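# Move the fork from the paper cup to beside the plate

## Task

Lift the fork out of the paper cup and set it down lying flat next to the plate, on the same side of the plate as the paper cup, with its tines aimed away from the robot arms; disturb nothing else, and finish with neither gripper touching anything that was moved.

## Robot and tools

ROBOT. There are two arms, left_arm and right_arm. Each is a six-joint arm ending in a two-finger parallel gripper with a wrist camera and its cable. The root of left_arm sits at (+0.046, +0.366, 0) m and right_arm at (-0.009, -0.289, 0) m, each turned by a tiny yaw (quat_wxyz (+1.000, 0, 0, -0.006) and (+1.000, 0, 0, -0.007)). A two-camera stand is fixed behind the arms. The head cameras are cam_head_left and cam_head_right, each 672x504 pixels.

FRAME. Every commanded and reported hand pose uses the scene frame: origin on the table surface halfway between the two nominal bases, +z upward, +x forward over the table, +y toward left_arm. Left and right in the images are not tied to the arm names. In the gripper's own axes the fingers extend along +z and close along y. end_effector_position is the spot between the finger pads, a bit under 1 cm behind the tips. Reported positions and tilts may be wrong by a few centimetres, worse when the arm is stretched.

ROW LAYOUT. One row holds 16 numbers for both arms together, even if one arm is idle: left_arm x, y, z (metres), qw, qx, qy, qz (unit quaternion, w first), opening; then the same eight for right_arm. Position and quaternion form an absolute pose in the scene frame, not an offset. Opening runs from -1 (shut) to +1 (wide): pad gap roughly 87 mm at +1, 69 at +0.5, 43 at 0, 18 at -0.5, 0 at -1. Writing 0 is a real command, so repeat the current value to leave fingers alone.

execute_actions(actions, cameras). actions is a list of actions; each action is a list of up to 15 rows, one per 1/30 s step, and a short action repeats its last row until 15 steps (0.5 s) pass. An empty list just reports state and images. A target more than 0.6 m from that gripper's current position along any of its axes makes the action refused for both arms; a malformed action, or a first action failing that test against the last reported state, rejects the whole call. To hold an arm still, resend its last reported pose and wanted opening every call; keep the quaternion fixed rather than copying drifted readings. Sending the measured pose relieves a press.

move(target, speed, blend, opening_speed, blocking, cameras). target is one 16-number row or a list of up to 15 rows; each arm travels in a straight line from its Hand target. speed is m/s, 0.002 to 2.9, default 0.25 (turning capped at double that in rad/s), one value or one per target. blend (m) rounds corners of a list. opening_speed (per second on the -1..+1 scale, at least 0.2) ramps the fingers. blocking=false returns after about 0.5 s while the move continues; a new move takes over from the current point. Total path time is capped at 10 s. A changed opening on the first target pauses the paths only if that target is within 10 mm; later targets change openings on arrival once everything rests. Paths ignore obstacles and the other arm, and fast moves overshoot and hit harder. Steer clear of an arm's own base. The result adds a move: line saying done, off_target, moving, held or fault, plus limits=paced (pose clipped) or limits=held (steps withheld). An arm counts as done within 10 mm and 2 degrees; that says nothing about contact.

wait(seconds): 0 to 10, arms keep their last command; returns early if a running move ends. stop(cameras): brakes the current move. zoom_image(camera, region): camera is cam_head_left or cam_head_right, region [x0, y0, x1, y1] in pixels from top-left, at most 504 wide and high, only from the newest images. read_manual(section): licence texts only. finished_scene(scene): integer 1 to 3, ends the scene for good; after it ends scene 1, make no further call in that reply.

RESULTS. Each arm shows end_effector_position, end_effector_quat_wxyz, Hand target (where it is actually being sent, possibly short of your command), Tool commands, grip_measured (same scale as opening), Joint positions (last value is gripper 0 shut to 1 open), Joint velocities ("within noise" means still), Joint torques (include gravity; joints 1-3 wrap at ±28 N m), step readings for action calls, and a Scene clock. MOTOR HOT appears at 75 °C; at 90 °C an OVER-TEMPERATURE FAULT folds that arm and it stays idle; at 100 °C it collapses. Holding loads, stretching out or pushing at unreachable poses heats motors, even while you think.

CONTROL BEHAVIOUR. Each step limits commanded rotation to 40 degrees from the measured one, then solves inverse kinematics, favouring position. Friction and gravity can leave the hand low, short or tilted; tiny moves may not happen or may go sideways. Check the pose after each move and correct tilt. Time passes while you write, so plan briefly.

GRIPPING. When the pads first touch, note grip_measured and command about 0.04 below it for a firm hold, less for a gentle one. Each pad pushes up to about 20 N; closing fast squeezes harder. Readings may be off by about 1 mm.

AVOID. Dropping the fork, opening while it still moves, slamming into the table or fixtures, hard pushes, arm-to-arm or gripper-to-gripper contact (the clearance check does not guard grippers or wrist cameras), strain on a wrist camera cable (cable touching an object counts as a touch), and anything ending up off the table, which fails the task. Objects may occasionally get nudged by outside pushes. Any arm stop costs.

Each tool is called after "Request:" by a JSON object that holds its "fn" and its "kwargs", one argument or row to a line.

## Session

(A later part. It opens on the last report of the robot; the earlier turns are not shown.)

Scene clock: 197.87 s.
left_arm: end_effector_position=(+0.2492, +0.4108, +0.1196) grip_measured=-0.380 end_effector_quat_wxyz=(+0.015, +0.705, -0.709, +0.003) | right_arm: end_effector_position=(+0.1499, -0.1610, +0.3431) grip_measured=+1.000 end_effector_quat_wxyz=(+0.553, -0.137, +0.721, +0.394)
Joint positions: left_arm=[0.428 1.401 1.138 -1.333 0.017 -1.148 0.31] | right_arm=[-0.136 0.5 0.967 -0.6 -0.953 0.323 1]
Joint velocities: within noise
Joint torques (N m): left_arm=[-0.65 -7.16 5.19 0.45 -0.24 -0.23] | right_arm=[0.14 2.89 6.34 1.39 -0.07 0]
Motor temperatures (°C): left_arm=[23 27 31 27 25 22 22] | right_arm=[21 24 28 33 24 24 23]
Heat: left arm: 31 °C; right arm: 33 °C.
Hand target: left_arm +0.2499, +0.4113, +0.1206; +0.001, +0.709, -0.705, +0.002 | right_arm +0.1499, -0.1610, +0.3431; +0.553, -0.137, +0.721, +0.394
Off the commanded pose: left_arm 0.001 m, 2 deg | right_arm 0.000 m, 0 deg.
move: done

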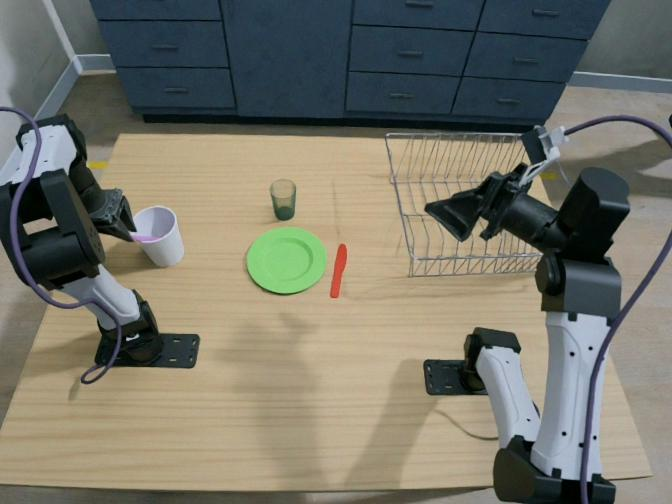

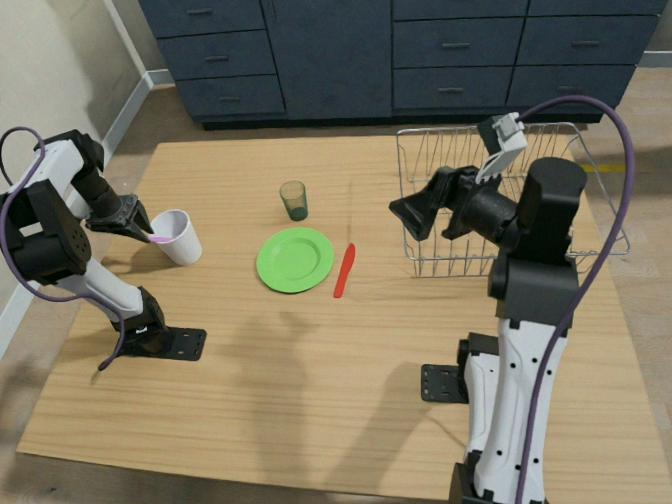

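Request:
{"fn": "move", "kwargs": {
  "target": [
    [0.249,0.407,0.117,0,-0.7071,0.7071,0,-0.38,0.1499,-0.1610,0.3431,0.553,-0.137,0.721,0.394,1],
    [0.249,0.407,0.117,0,-0.7071,0.7071,0,-1,0.1499,-0.1610,0.3431,0.553,-0.137,0.721,0.394,1]
  ],
  "speed": 0.05,
  "opening_speed": 0.5
}}

Request:
{"fn": "zoom_image", "kwargs": {
  "camera": "cam_head_left",
  "region": [90, 190, 170, 270]
}}

Request:
{"fn": "zoom_image", "kwargs": {
  "camera": "cam_head_right",
  "region": [110, 190, 190, 270]
}}

Scene clock: 207.47 s.
left_arm: end_effector_position=(+0.2518, +0.4075, +0.1198) grip_measured=-0.654 end_effector_quat_wxyz=(-0.002, +0.704, -0.710, +0.010) | right_arm: end_effector_position=(+0.1499, -0.1610, +0.3431) grip_measured=+1.000 end_effector_quat_wxyz=(+0.553, -0.137, +0.721, +0.394)
Joint positions: left_arm=[0.41 1.372 1.118 -1.307 0.017 -1.164 0.173] | right_arm=[-0.136 0.5 0.967 -0.6 -0.953 0.323 1]
Joint velocities: within noise
Joint torques (N m): left_arm=[-0.75 -4.81 5.34 0.39 -0.29 -0.21] | right_arm=[0.05 2.92 6.27 1.42 -0.07 0.02]
Motor temperatures (°C): left_arm=[23 27 31 27 25 22 23] | right_arm=[21 24 28 33 24 24 23]
Heat: left arm: 31 °C; right arm: 33 °C.
Hand target: left_arm +0.2493, +0.4071, +0.1171; +0.000, +0.707, -0.707, +0.001 | right_arm +0.1499, -0.1610, +0.3431; +0.553, -0.137, +0.721, +0.394
Off the commanded pose: left_arm 0.004 m, 1 deg | right_arm 0.000 m, 0 deg.
move: done

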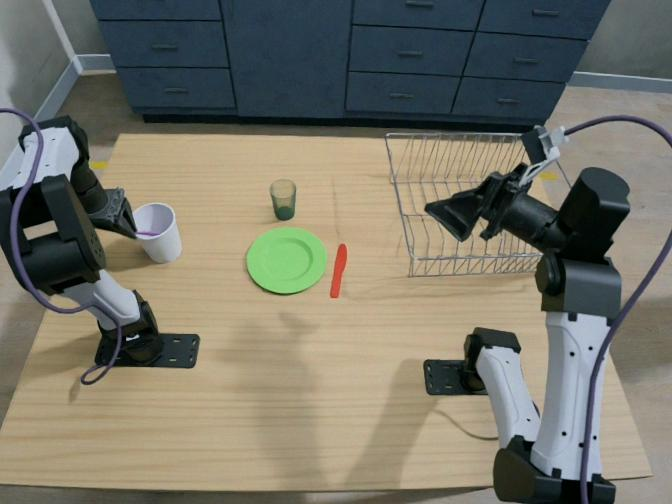

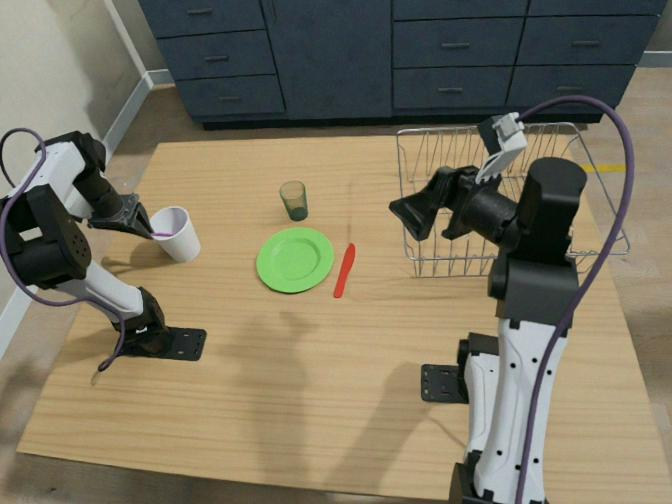

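Scaled by 6.300.

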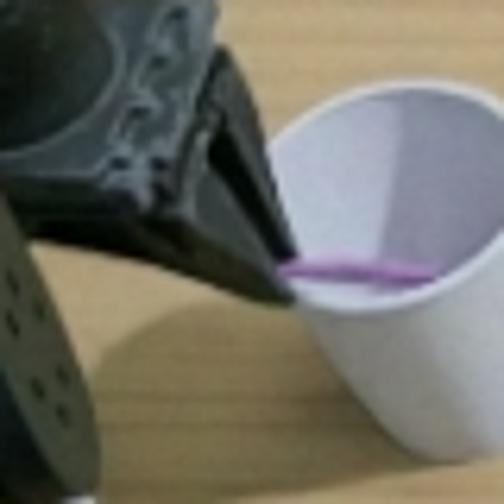

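Scaled by 6.300.

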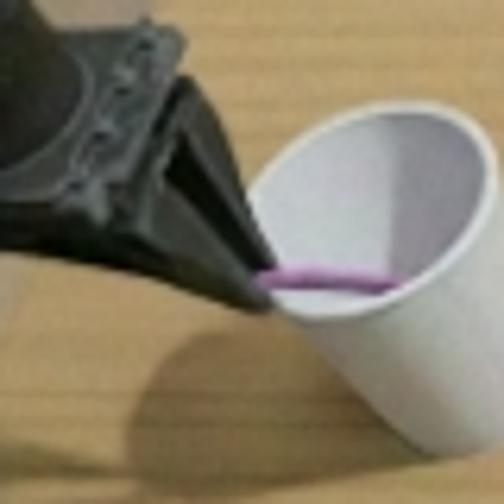

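Request:
{"fn": "move", "kwargs": {
  "target": [0.249,0.407,0.145,0,-0.7071,0.7071,0,-0.72,0.1499,-0.1610,0.3431,0.553,-0.137,0.721,0.394,1],
  "speed": 0.05
}}

Request:
{"fn": "zoom_image", "kwargs": {
  "camera": "cam_head_left",
  "region": [90, 180, 180, 270]
}}

Request:
{"fn": "zoom_image", "kwargs": {
  "camera": "cam_head_right",
  "region": [110, 180, 200, 270]
}}

Scene clock: 214.33 s.
left_arm: end_effector_position=(+0.2482, +0.4077, +0.1405) grip_measured=-0.720 end_effector_quat_wxyz=(+0.002, +0.705, -0.710, +0.004) | right_arm: end_effector_position=(+0.1499, -0.1610, +0.3431) grip_measured=+1.000 end_effector_quat_wxyz=(+0.553, -0.137, +0.721, +0.394)
Joint positions: left_arm=[0.41 1.372 1.201 -1.4 0.008 -1.165 0.14] | right_arm=[-0.136 0.5 0.967 -0.6 -0.953 0.323 1]
Joint velocities: within noise
Joint torques (N m): left_arm=[-1.06 -4.49 8.13 0.13 -0.31 -0.11] | right_arm=[0.09 2.85 6.32 1.4 -0.08 0.01]
Motor temperatures (°C): left_arm=[23 27 31 27 25 22 23] | right_arm=[21 24 28 34 24 24 23]
Heat: left arm: 31 °C; right arm: 34 °C.
Hand target: left_arm +0.2486, +0.4081, +0.1446; -0.001, +0.707, -0.707, -0.003 | right_arm +0.1499, -0.1610, +0.3431; +0.553, -0.137, +0.721, +0.394
Off the commanded pose: left_arm 0.005 m, 1 deg | right_arm 0.000 m, 0 deg.
move: done

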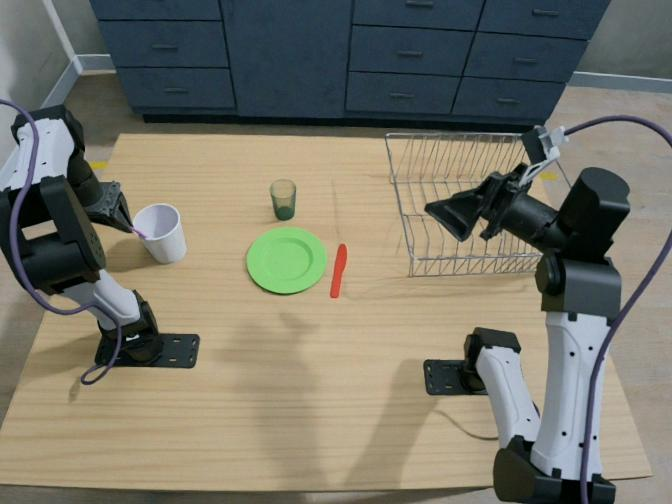

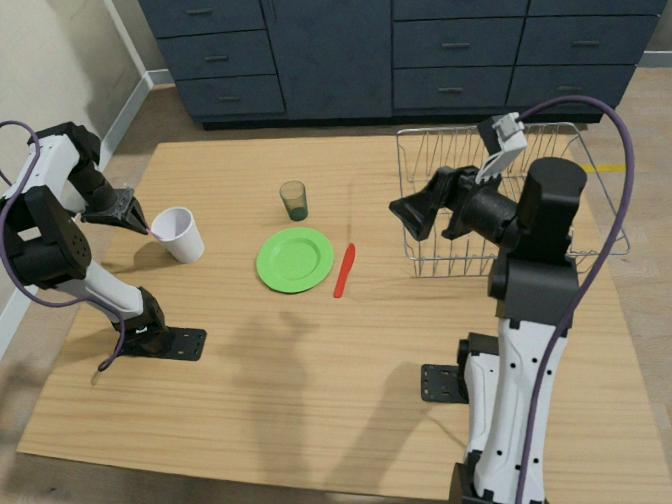

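Scaled by 5.600.

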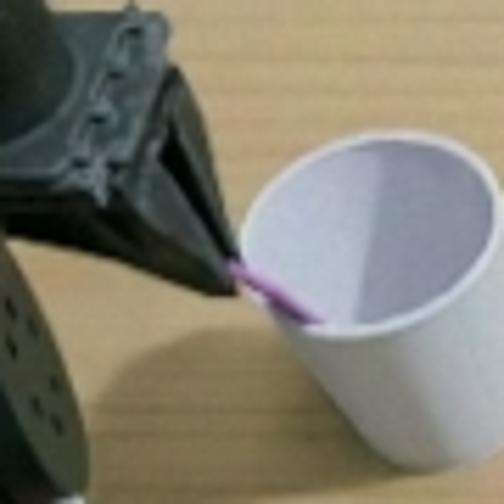

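Scaled by 5.600.

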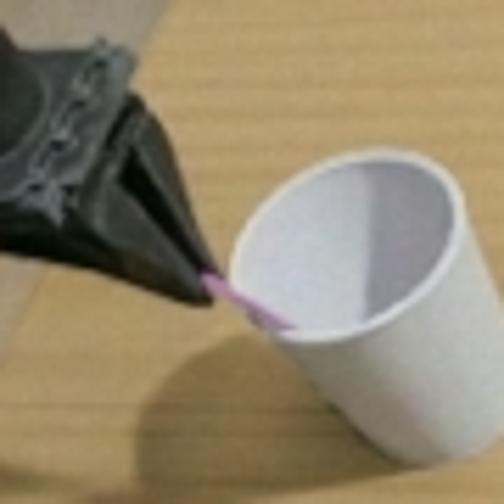

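Request:
{"fn": "move", "kwargs": {
  "target": [
    [0.249,0.409,0.185,0,-0.7071,0.7071,0,-0.9,0.1499,-0.1610,0.3431,0.553,-0.137,0.721,0.394,1],
    [0.249,0.413,0.26,0,-0.7071,0.7071,0,-0.9,0.1499,-0.1610,0.3431,0.553,-0.137,0.721,0.394,1]
  ],
  "speed": 0.09
}}

Request:
{"fn": "zoom_image", "kwargs": {
  "camera": "cam_head_left",
  "region": [80, 150, 200, 270]
}}

Request:
{"fn": "zoom_image", "kwargs": {
  "camera": "cam_head_right",
  "region": [100, 150, 220, 270]
}}

Scene clock: 228.27 s.
left_arm: end_effector_position=(+0.2544, +0.4172, +0.2524) grip_measured=-0.895 end_effector_quat_wxyz=(-0.148, +0.703, -0.692, +0.067) | right_arm: end_effector_position=(+0.1499, -0.1610, +0.3431) grip_measured=+1.000 end_effector_quat_wxyz=(+0.553, -0.137, +0.721, +0.394)
Joint positions: left_arm=[0.451 1.231 1.537 -1.552 0.023 -1.15 0.052] | right_arm=[-0.136 0.5 0.967 -0.6 -0.953 0.323 1]
Joint velocities: within noise
Joint torques (N m): left_arm=[0.64 -3.84 7.54 0.72 0.21 0.18] | right_arm=[0.12 2.92 6.28 1.41 -0.08 0.01]
Motor temperatures (°C): left_arm=[23 27 32 26 25 22 23] | right_arm=[21 24 28 34 24 24 23]
Heat: left arm: 32 °C; right arm: 34 °C.
Hand target: left_arm +0.2509, +0.4123, +0.2584; -0.146, +0.697, -0.697, +0.079 | right_arm +0.1499, -0.1610, +0.3431; +0.553, -0.137, +0.721, +0.394
Off the commanded pose: left_arm 0.010 m, 19 deg | right_arm 0.000 m, 0 deg.
joint sent to its limit (left arm) — joint 4 (wrist pitch), lower limit. The joint targets are off in orientation, not in position.
move: off_target (left_arm)

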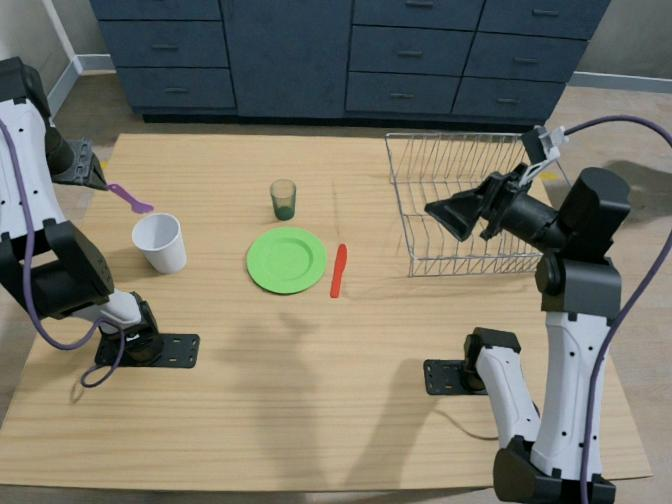

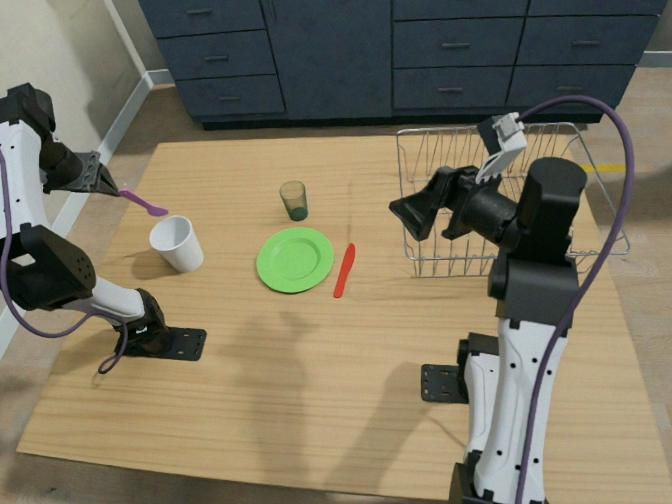

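Scaled by 4.200.

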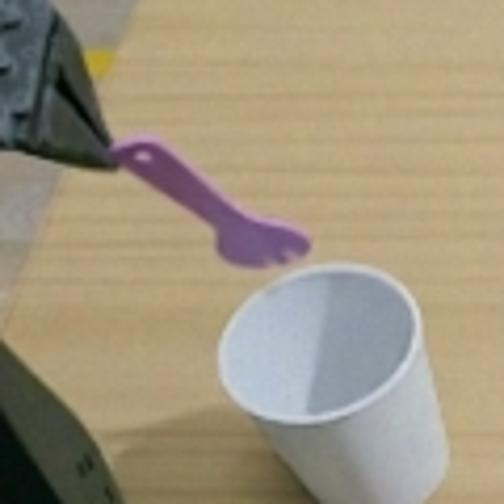

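Scaled by 4.200.

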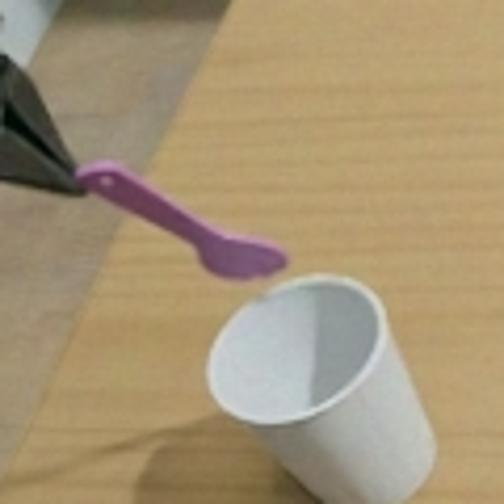

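Request:
{"fn": "move", "kwargs": {
  "target": [
    [0.22,0.33,0.27,0.4,-0.3,0.86,0.05,-0.9,0.1499,-0.1610,0.3431,0.553,-0.137,0.721,0.394,1],
    [0.17,0.235,0.25,0.5,0,0.866,0,-0.9,0.1499,-0.1610,0.3431,0.553,-0.137,0.721,0.394,1]
  ],
  "speed": 0.3
}}

Request:
{"fn": "zoom_image", "kwargs": {
  "camera": "cam_head_left",
  "region": [130, 140, 290, 300]
}}

Request:
{"fn": "zoom_image", "kwargs": {
  "camera": "cam_head_right",
  "region": [130, 140, 290, 300]
}}

Scene clock: 290.13 s.
left_arm: end_effector_position=(+0.1680, +0.2316, +0.2502) grip_measured=-0.895 end_effector_quat_wxyz=(+0.463, +0.044, +0.883, -0.060) | right_arm: end_effector_position=(+0.1499, -0.1610, +0.3431) grip_measured=+1.000 end_effector_quat_wxyz=(+0.553, -0.137, +0.721, +0.394)
Joint positions: left_arm=[-1.529 0.959 1.236 -1.554 -0.94 -1.291 0.052] | right_arm=[-0.136 0.5 0.967 -0.6 -0.953 0.323 1]
Joint velocities: within noise
Joint torques (N m): left_arm=[-0.64 0.13 4.82 0.56 -0.9 -0.22] | right_arm=[0.14 2.92 6.31 1.4 -0.07 0.01]
Motor temperatures (°C): left_arm=[23 26 34 27 26 22 23] | right_arm=[21 25 28 34 24 24 23]
Heat: left arm: 34 °C; right arm: 34 °C.
Hand target: left_arm +0.1709, +0.2353, +0.2500; +0.474, +0.043, +0.878, -0.049 | right_arm +0.1499, -0.1610, +0.3431; +0.553, -0.137, +0.721, +0.394
Off the commanded pose: left_arm 0.004 m, 10 deg | right_arm 0.000 m, 0 deg.
joint sent to its limit (left arm) — joint 4 (wrist pitch), lower limit. The joint targets are off in orientation, not in position.
move: off_target (left_arm)

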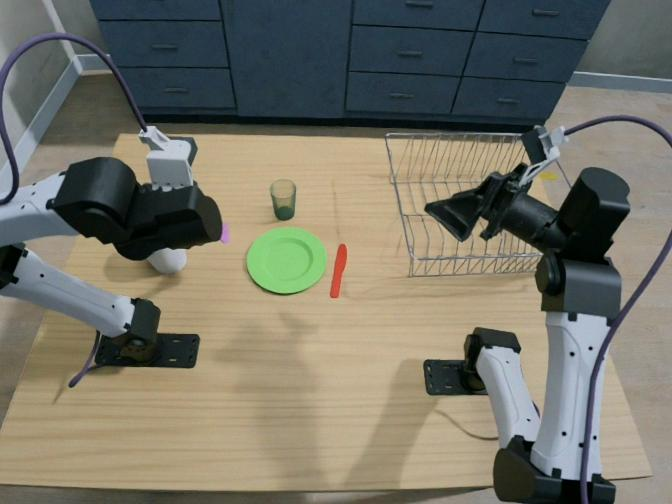

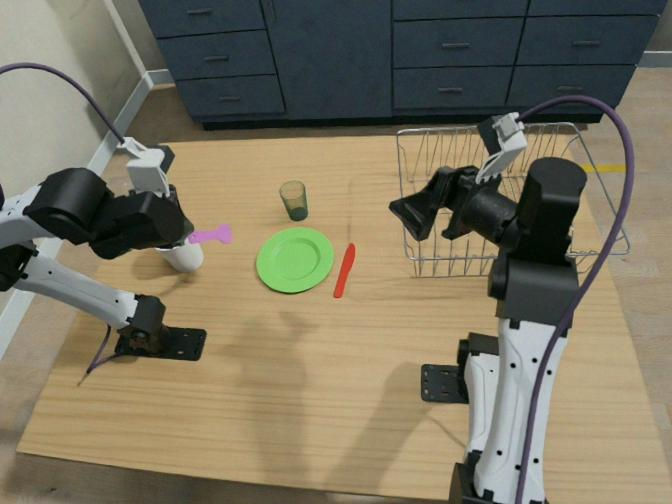

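Scaled by 3.150.

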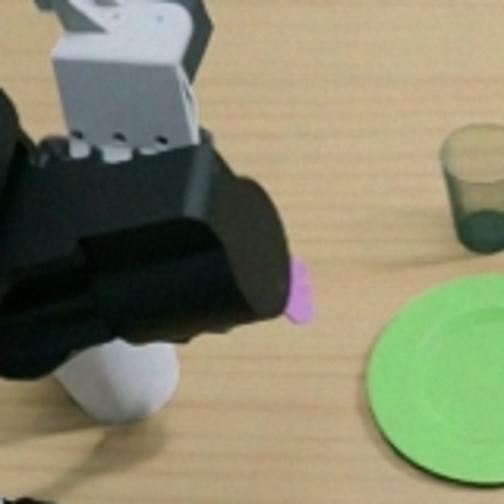

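Scaled by 3.150.

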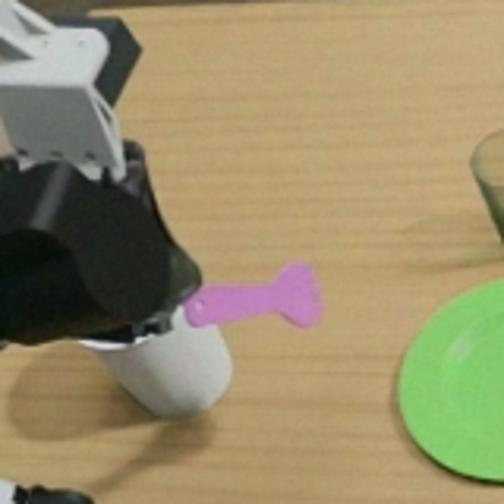

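Request:
{"fn": "move", "kwargs": {
  "target": [0.28,0.20,0.25,0.342,0,0.94,0,-0.9,0.1499,-0.1610,0.3431,0.553,-0.137,0.721,0.394,1],
  "speed": 0.15
}}

Request:
{"fn": "zoom_image", "kwargs": {
  "camera": "cam_head_left",
  "region": [130, 140, 290, 300]
}}

Request:
{"fn": "zoom_image", "kwargs": {
  "camera": "cam_head_right",
  "region": [130, 140, 290, 300]
}}

Scene clock: 308.37 s.
left_arm: end_effector_position=(+0.2795, +0.2044, +0.2473) grip_measured=-0.895 end_effector_quat_wxyz=(+0.344, -0.015, +0.939, +0.003) | right_arm: end_effector_position=(+0.1499, -0.1610, +0.3431) grip_measured=+1.000 end_effector_quat_wxyz=(+0.553, -0.137, +0.721, +0.394)
Joint positions: left_arm=[-0.808 1.328 1.508 -1.239 -0.504 -0.717 0.052] | right_arm=[-0.136 0.5 0.967 -0.6 -0.953 0.323 1]
Joint velocities: within noise
Joint torques (N m): left_arm=[0.57 -3.23 8.34 1.15 -0.07 0.18] | right_arm=[0.09 2.81 6.35 1.42 -0.07 0.04]
Motor temperatures (°C): left_arm=[23 25 33 27 26 22 23] | right_arm=[21 25 28 35 24 24 23]
Heat: left arm: 33 °C; right arm: 35 °C.
Hand target: left_arm +0.2808, +0.2008, +0.2495; +0.339, -0.008, +0.941, -0.004 | right_arm +0.1499, -0.1610, +0.3431; +0.553, -0.137, +0.721, +0.394
Off the commanded pose: left_arm 0.005 m, 2 deg | right_arm 0.000 m, 0 deg.
move: done

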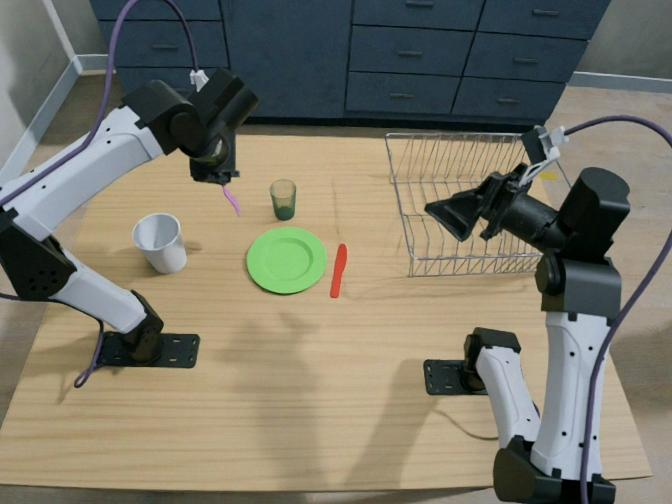

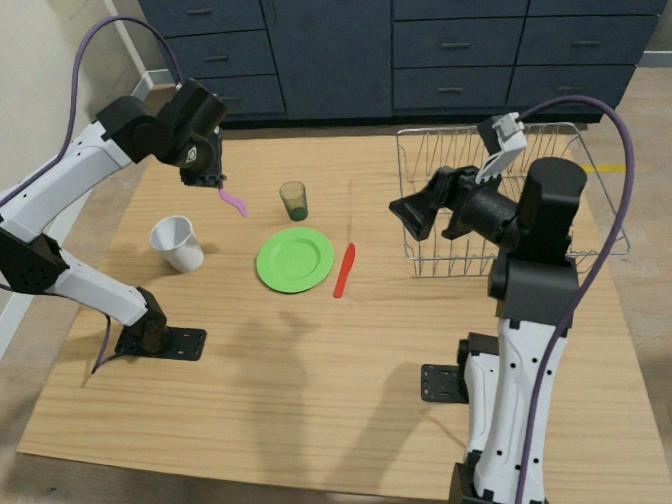

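Scaled by 3.150.

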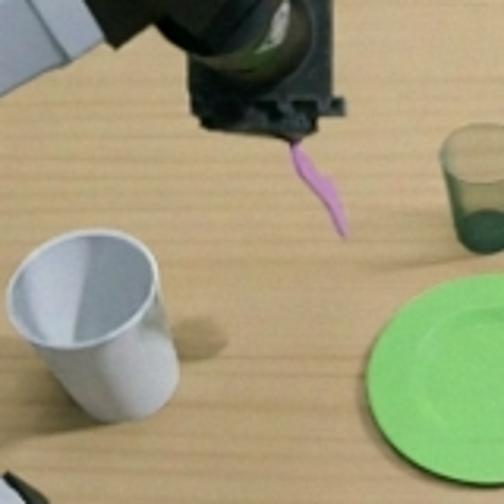

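Scaled by 3.150.

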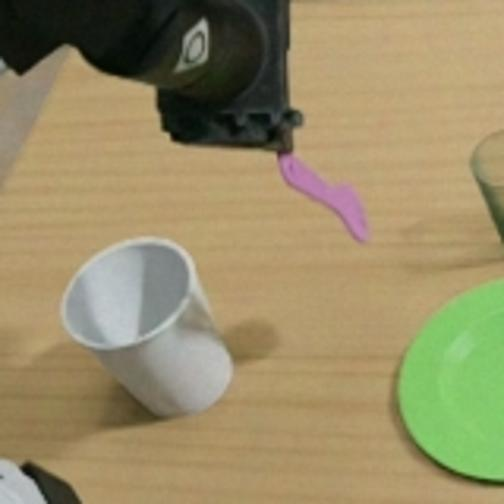

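Request:
{"fn": "move", "kwargs": {
  "target": [
    [0.28,0.205,0.17,0.574,0,0.819,0,-1,0.1499,-0.1610,0.3431,0.553,-0.137,0.721,0.394,1],
    [0.27,0.21,0.12,0.574,0,0.819,0,-1,0.1499,-0.1610,0.3431,0.553,-0.137,0.721,0.394,1]
  ],
  "speed": 0.15
}}

Request:
{"fn": "zoom_image", "kwargs": {
  "camera": "cam_head_left",
  "region": [130, 140, 290, 300]
}}

Request:
{"fn": "zoom_image", "kwargs": {
  "camera": "cam_head_right",
  "region": [130, 140, 290, 300]
}}

Scene clock: 321.73 s.
left_arm: end_effector_position=(+0.2674, +0.2083, +0.1162) grip_measured=-0.908 end_effector_quat_wxyz=(+0.562, +0.016, +0.827, +0.001) | right_arm: end_effector_position=(+0.1499, -0.1610, +0.3431) grip_measured=+1.000 end_effector_quat_wxyz=(+0.553, -0.137, +0.721, +0.394)
Joint positions: left_arm=[-1.117 0.979 0.483 -0.231 -0.985 -0.618 0.046] | right_arm=[-0.136 0.5 0.967 -0.6 -0.953 0.323 1]
Joint velocities: within noise
Joint torques (N m): left_arm=[-0.66 -2.96 5.65 1.76 -0.76 0.1] | right_arm=[0.18 2.81 6.32 1.4 -0.08 0]
Motor temperatures (°C): left_arm=[23 25 34 28 26 22 23] | right_arm=[21 25 28 35 24 24 23]
Heat: left arm: 34 °C; right arm: 35 °C.
Hand target: left_arm +0.2689, +0.2099, +0.1197; +0.575, +0.007, +0.818, +0.001 | right_arm +0.1499, -0.1610, +0.3431; +0.553, -0.137, +0.721, +0.394
Off the commanded pose: left_arm 0.005 m, 2 deg | right_arm 0.000 m, 0 deg.
move: done

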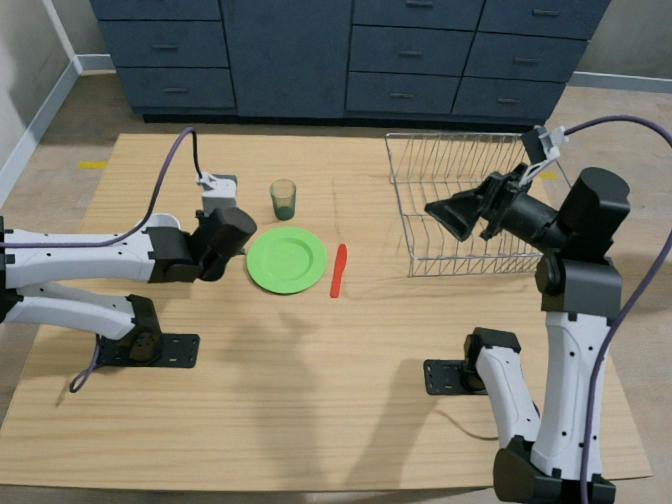

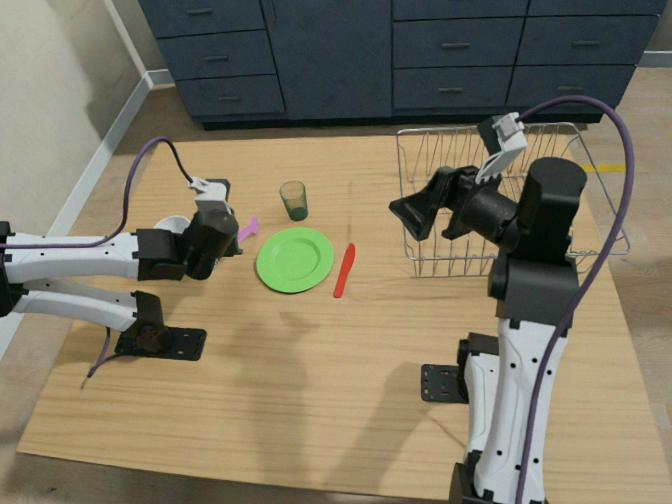

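Scaled by 3.150.

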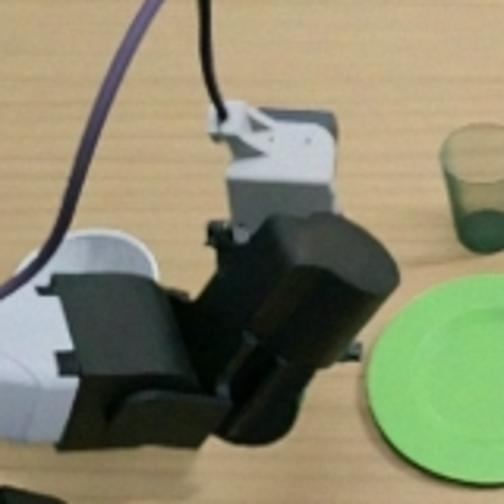

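Scaled by 3.150.

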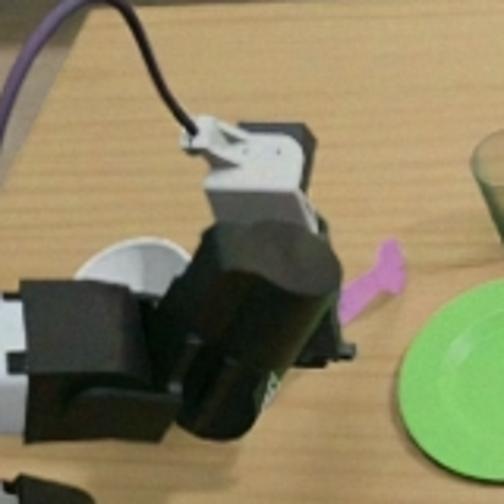

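Request:
{"fn": "move", "kwargs": {
  "target": [
    [0.24,0.215,0.075,0.5,0,0.866,0,-1,0.1499,-0.1610,0.3431,0.553,-0.137,0.721,0.394,1],
    [0.215,0.22,0.045,0.342,0,0.94,0,-1,0.1499,-0.1610,0.3431,0.553,-0.137,0.721,0.394,1]
  ],
  "speed": 0.1
}}

Request:
{"fn": "zoom_image", "kwargs": {
  "camera": "cam_head_left",
  "region": [130, 160, 290, 320]
}}

Request:
{"fn": "zoom_image", "kwargs": {
  "camera": "cam_head_right",
  "region": [130, 160, 290, 320]
}}

Scene clock: 333.17 s.
left_arm: end_effector_position=(+0.2161, +0.2236, +0.0441) grip_measured=-0.926 end_effector_quat_wxyz=(+0.353, +0.002, +0.936, +0.001) | right_arm: end_effector_position=(+0.1499, -0.1610, +0.3431) grip_measured=+1.000 end_effector_quat_wxyz=(+0.553, -0.137, +0.721, +0.394)
Joint positions: left_arm=[-1.017 1.076 0.534 -0.603 -0.601 -0.891 0.037] | right_arm=[-0.136 0.5 0.967 -0.6 -0.953 0.323 1]
Joint velocities: within noise
Joint torques (N m): left_arm=[0.64 -1.13 8.57 0.86 -0.11 -0.06] | right_arm=[0.1 2.82 6.32 1.42 -0.08 0]
Motor temperatures (°C): left_arm=[23 25 34 29 26 22 24] | right_arm=[21 25 29 35 24 24 23]
Heat: left arm: 34 °C; right arm: 35 °C.
Hand target: left_arm +0.2146, +0.2216, +0.0455; +0.341, -0.002, +0.940, -0.001 | right_arm +0.1499, -0.1610, +0.3431; +0.553, -0.137, +0.721, +0.394
Off the commanded pose: left_arm 0.004 m, 1 deg | right_arm 0.000 m, 0 deg.
move: done

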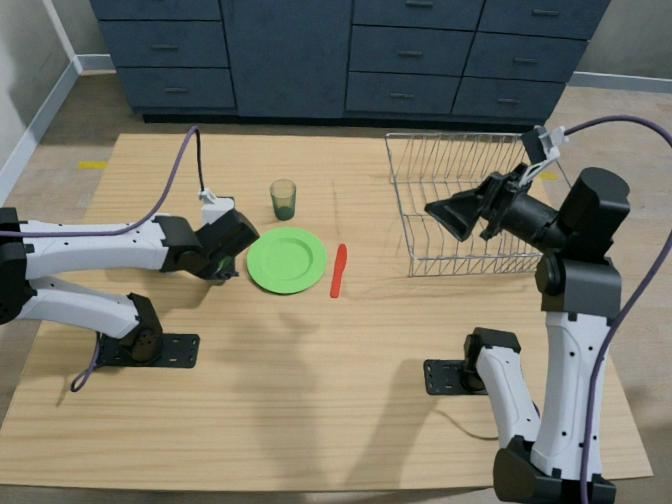

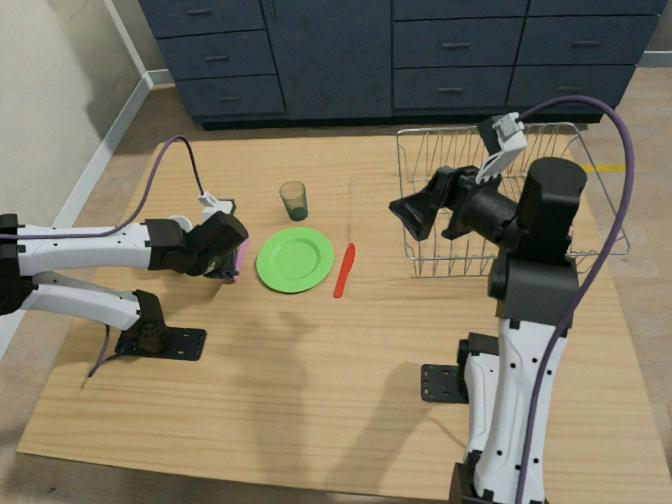

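Scaled by 3.150.

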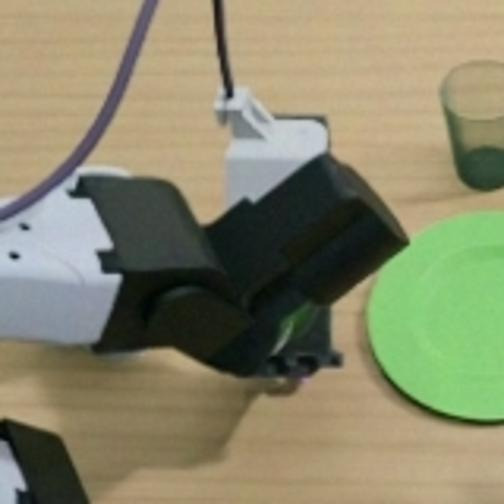

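Scaled by 3.150.

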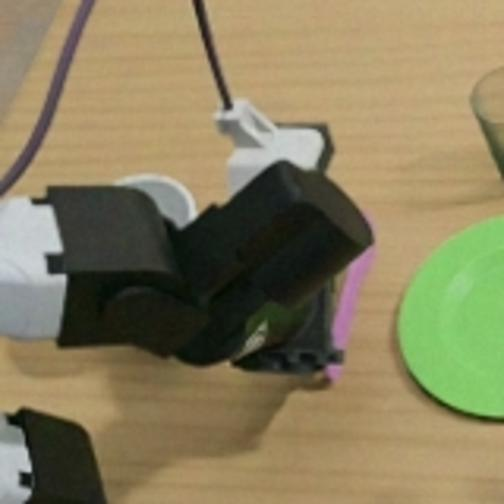

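Request:
{"fn": "move", "kwargs": {
  "target": [
    [0.20,0.22,0.024,0.174,0,0.985,0,-1,0.1499,-0.1610,0.3431,0.553,-0.137,0.721,0.394,1],
    [0.195,0.22,0.018,0.16,-0.058,0.926,-0.337,-1,0.1499,-0.1610,0.3431,0.553,-0.137,0.721,0.394,1]
  ],
  "speed": 0.1
}}

Request:
{"fn": "zoom_image", "kwargs": {
  "camera": "cam_head_left",
  "region": [130, 160, 290, 320]
}}

Request:
{"fn": "zoom_image", "kwargs": {
  "camera": "cam_head_right",
  "region": [130, 160, 290, 320]
}}

Scene clock: 350.70 s.
left_arm: end_effector_position=(+0.1950, +0.2207, +0.0178) grip_measured=-0.977 end_effector_quat_wxyz=(+0.156, -0.072, +0.929, -0.329) | right_arm: end_effector_position=(+0.1499, -0.1610, +0.3431) grip_measured=+1.000 end_effector_quat_wxyz=(+0.553, -0.137, +0.721, +0.394)
Joint positions: left_arm=[-0.23 0.946 0.262 -0.32 0.513 -0.549 0.012] | right_arm=[-0.136 0.5 0.967 -0.6 -0.953 0.323 1]
Joint velocities: within noise
Joint torques (N m): left_arm=[0.77 -1.54 5.86 1.54 0.47 0.18] | right_arm=[0.1 2.93 6.38 1.39 -0.08 0.03]
Motor temperatures (°C): left_arm=[23 24 34 29 26 22 24] | right_arm=[21 25 29 35 24 24 23]
Heat: left arm: 34 °C; right arm: 35 °C.
Hand target: left_arm +0.1947, +0.2192, +0.0182; +0.159, -0.064, +0.925, -0.338 | right_arm +0.1499, -0.1610, +0.3431; +0.553, -0.137, +0.721, +0.394
Off the commanded pose: left_arm 0.001 m, 2 deg | right_arm 0.000 m, 0 deg.
move: done

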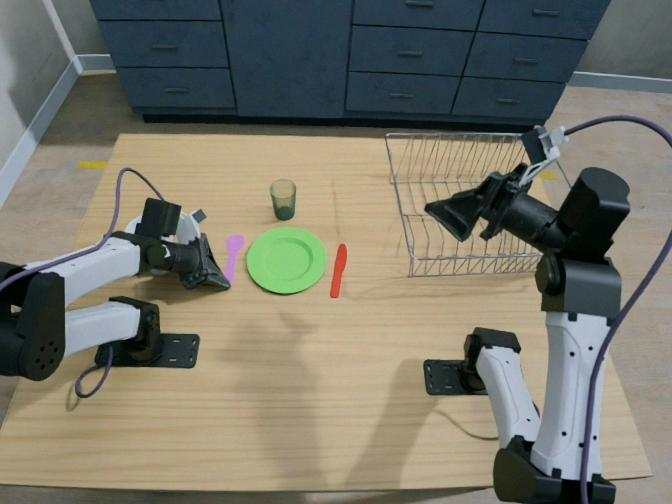

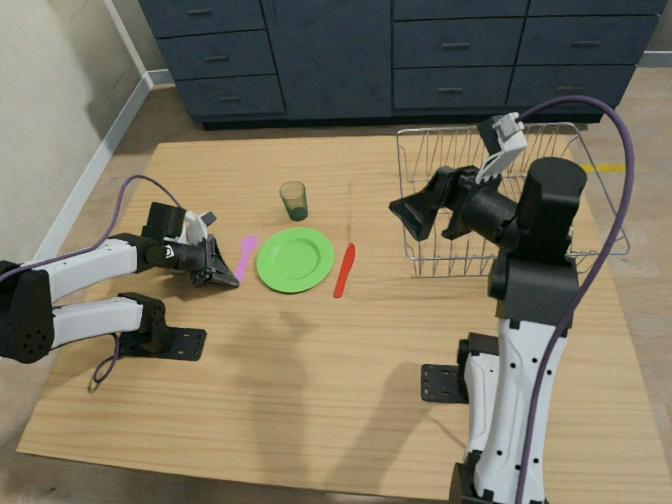

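Scaled by 3.150.

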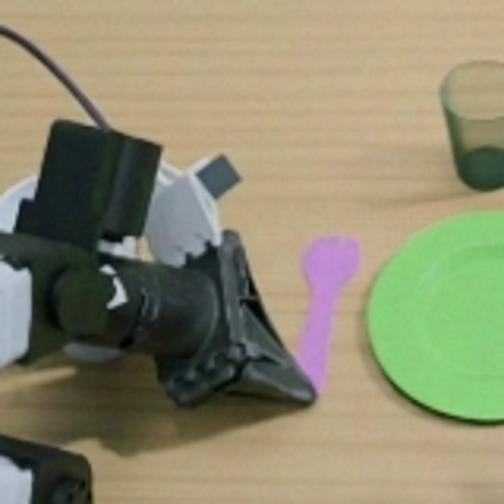

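Scaled by 3.150.

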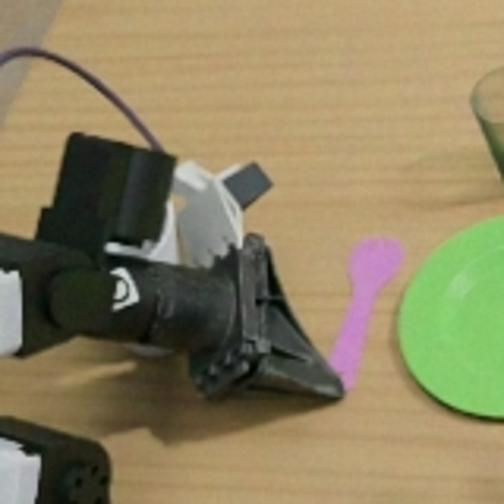

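Request:
{"fn": "move", "kwargs": {
  "target": [
    [0.195,0.219,0.007,0.16,-0.07,0.915,-0.365,-1,0.1499,-0.1610,0.3431,0.553,-0.137,0.721,0.394,1],
    [0.195,0.219,0.007,0.16,-0.07,0.915,-0.365,-0.7,0.1499,-0.1610,0.3431,0.553,-0.137,0.721,0.394,1]
  ],
  "speed": 0.05,
  "opening_speed": 0.4
}}

Request:
{"fn": "zoom_image", "kwargs": {
  "camera": "cam_head_left",
  "region": [130, 160, 290, 320]
}}

Request:
{"fn": "zoom_image", "kwargs": {
  "camera": "cam_head_right",
  "region": [130, 160, 290, 320]
}}

Scene clock: 360.07 s.
left_arm: end_effector_position=(+0.1969, +0.2129, +0.0162) grip_measured=-0.701 end_effector_quat_wxyz=(+0.161, -0.066, +0.909, -0.379) | right_arm: end_effector_position=(+0.1499, -0.1610, +0.3431) grip_measured=+1.000 end_effector_quat_wxyz=(+0.553, -0.137, +0.721, +0.394)
Joint positions: left_arm=[-0.182 0.985 0.201 -0.173 0.629 -0.544 0.15] | right_arm=[-0.136 0.5 0.967 -0.6 -0.953 0.323 1]
Joint velocities: within noise
Joint torques (N m): left_arm=[0.46 -0.36 5.05 1.35 0.14 0.27] | right_arm=[0.18 2.85 6.42 1.38 -0.06 0.02]
Motor temperatures (°C): left_arm=[23 24 34 30 26 22 23] | right_arm=[21 25 29 35 24 24 23]
Heat: left arm: 34 °C; right arm: 35 °C.
Hand target: left_arm +0.1930, +0.2169, +0.0082; +0.157, -0.066, +0.914, -0.369 | right_arm +0.1499, -0.1610, +0.3431; +0.553, -0.137, +0.721, +0.394
Off the commanded pose: left_arm 0.011 m, 2 deg | right_arm 0.000 m, 0 deg.
move: off_target (left_arm)

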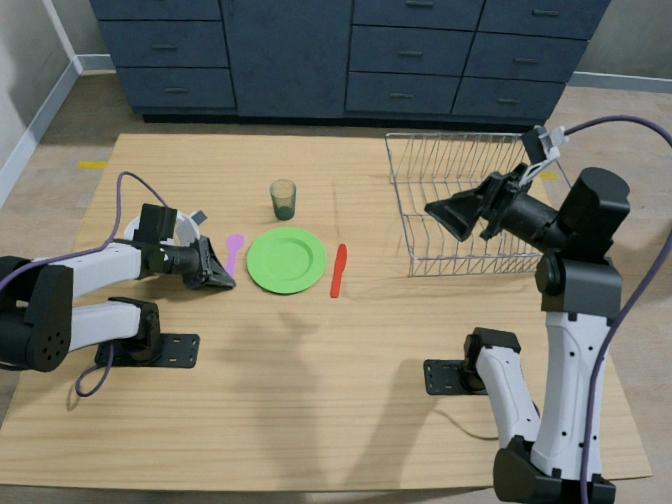

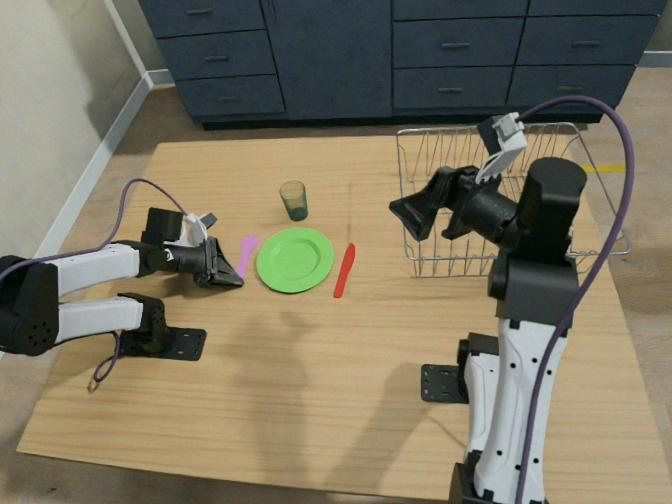

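Scaled by 3.150.

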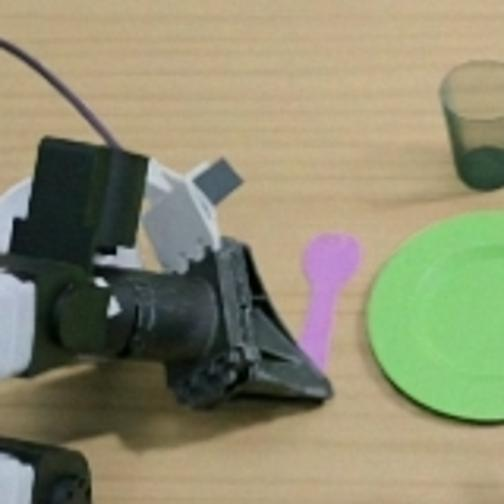

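Scaled by 3.150.

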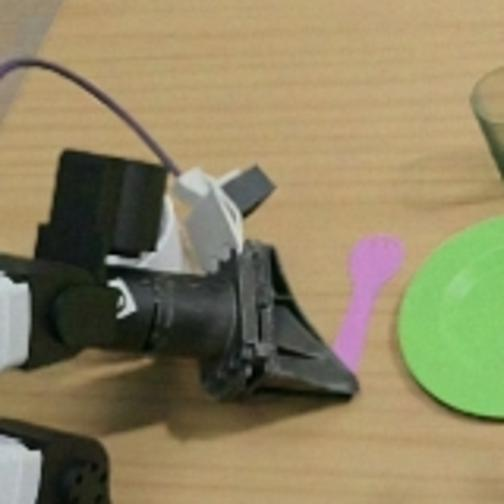

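Request:
{"fn": "move", "kwargs": {
  "target": [
    [0.196,0.215,0.014,0.16,-0.07,0.915,-0.365,-0.5,0.1499,-0.1610,0.3431,0.553,-0.137,0.721,0.394,1],
    [0.165,0.222,0.022,0.16,-0.07,0.915,-0.365,-0.5,0.1499,-0.1610,0.3431,0.553,-0.137,0.721,0.394,1],
    [0.16,0.222,0.15,0.16,-0.058,0.926,-0.337,-0.5,0.1499,-0.1610,0.3431,0.553,-0.137,0.721,0.394,1],
    [0.16,0.20,0.24,0.174,0,0.985,0,-1,0.1499,-0.1610,0.3431,0.553,-0.137,0.721,0.394,1]
  ],
  "speed": [0.05,0.07,0.12,0.2],
  "opening_speed": 0.6
}}

Request:
{"fn": "zoom_image", "kwargs": {
  "camera": "cam_head_left",
  "region": [110, 160, 290, 340]
}}

Request:
{"fn": "zoom_image", "kwargs": {
  "camera": "cam_head_right",
  "region": [110, 160, 290, 340]
}}

Scene clock: 376.53 s.
left_arm: end_effector_position=(+0.1621, +0.1977, +0.2358) grip_measured=-0.976 end_effector_quat_wxyz=(+0.189, +0.013, +0.981, -0.045) | right_arm: end_effector_position=(+0.1499, -0.1610, +0.3431) grip_measured=+1.000 end_effector_quat_wxyz=(+0.553, -0.137, +0.721, +0.394)
Joint positions: left_arm=[-1.023 1.242 1.503 -1.549 -0.273 -0.969 0.012] | right_arm=[-0.136 0.5 0.967 -0.6 -0.953 0.323 1]
Joint velocities: within noise
Joint torques (N m): left_arm=[-0.5 -2.62 7.56 0.59 -0.45 -0.11] | right_arm=[0.16 2.88 6.28 1.39 -0.08 0.01]
Motor temperatures (°C): left_arm=[23 24 34 30 26 22 23] | right_arm=[21 25 29 35 24 24 23]
Heat: left arm: 34 °C; right arm: 35 °C.
Hand target: left_arm +0.1620, +0.2005, +0.2390; +0.193, +0.008, +0.980, -0.038 | right_arm +0.1499, -0.1610, +0.3431; +0.553, -0.137, +0.721, +0.394
Off the commanded pose: left_arm 0.005 m, 6 deg | right_arm 0.000 m, 0 deg.
joint sent to its limit (left arm) — joint 4 (wrist pitch), lower limit. The joint targets are off in orientation, not in position.
move: off_target (left_arm); target 4's new opening was sent with left_arm's hand 0.005 m and 6 deg from that target

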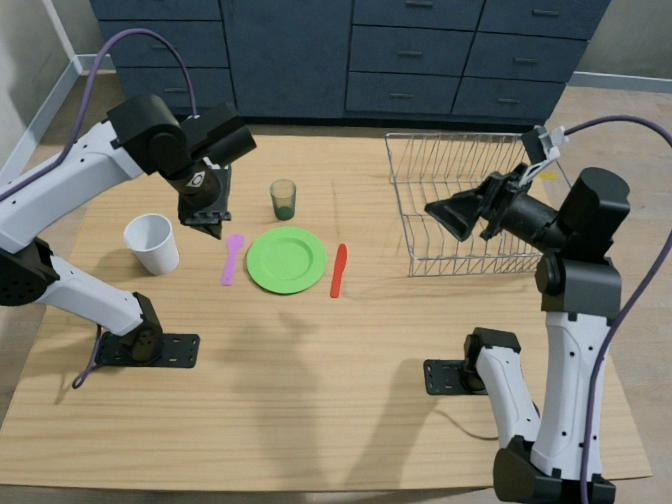

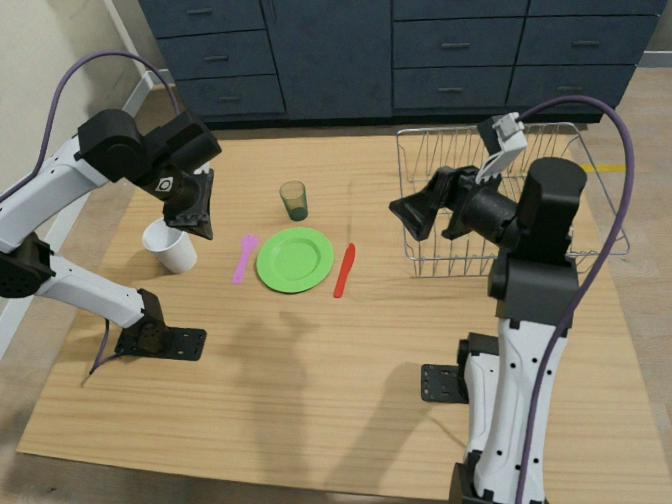

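Scaled by 2.800.

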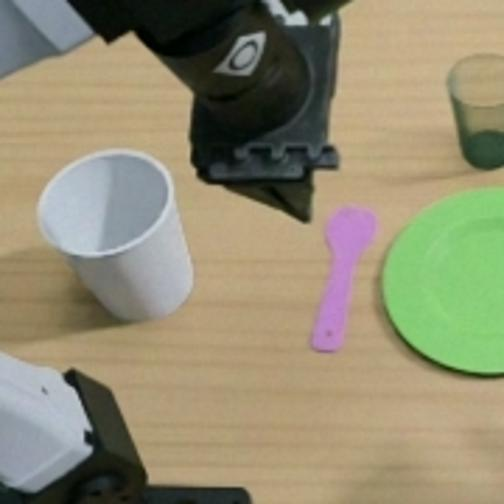

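Scaled by 2.800.

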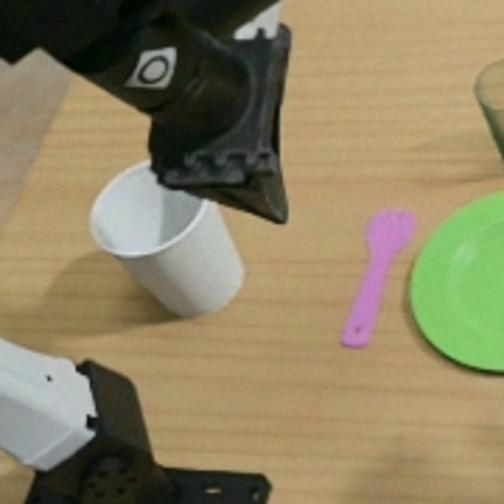

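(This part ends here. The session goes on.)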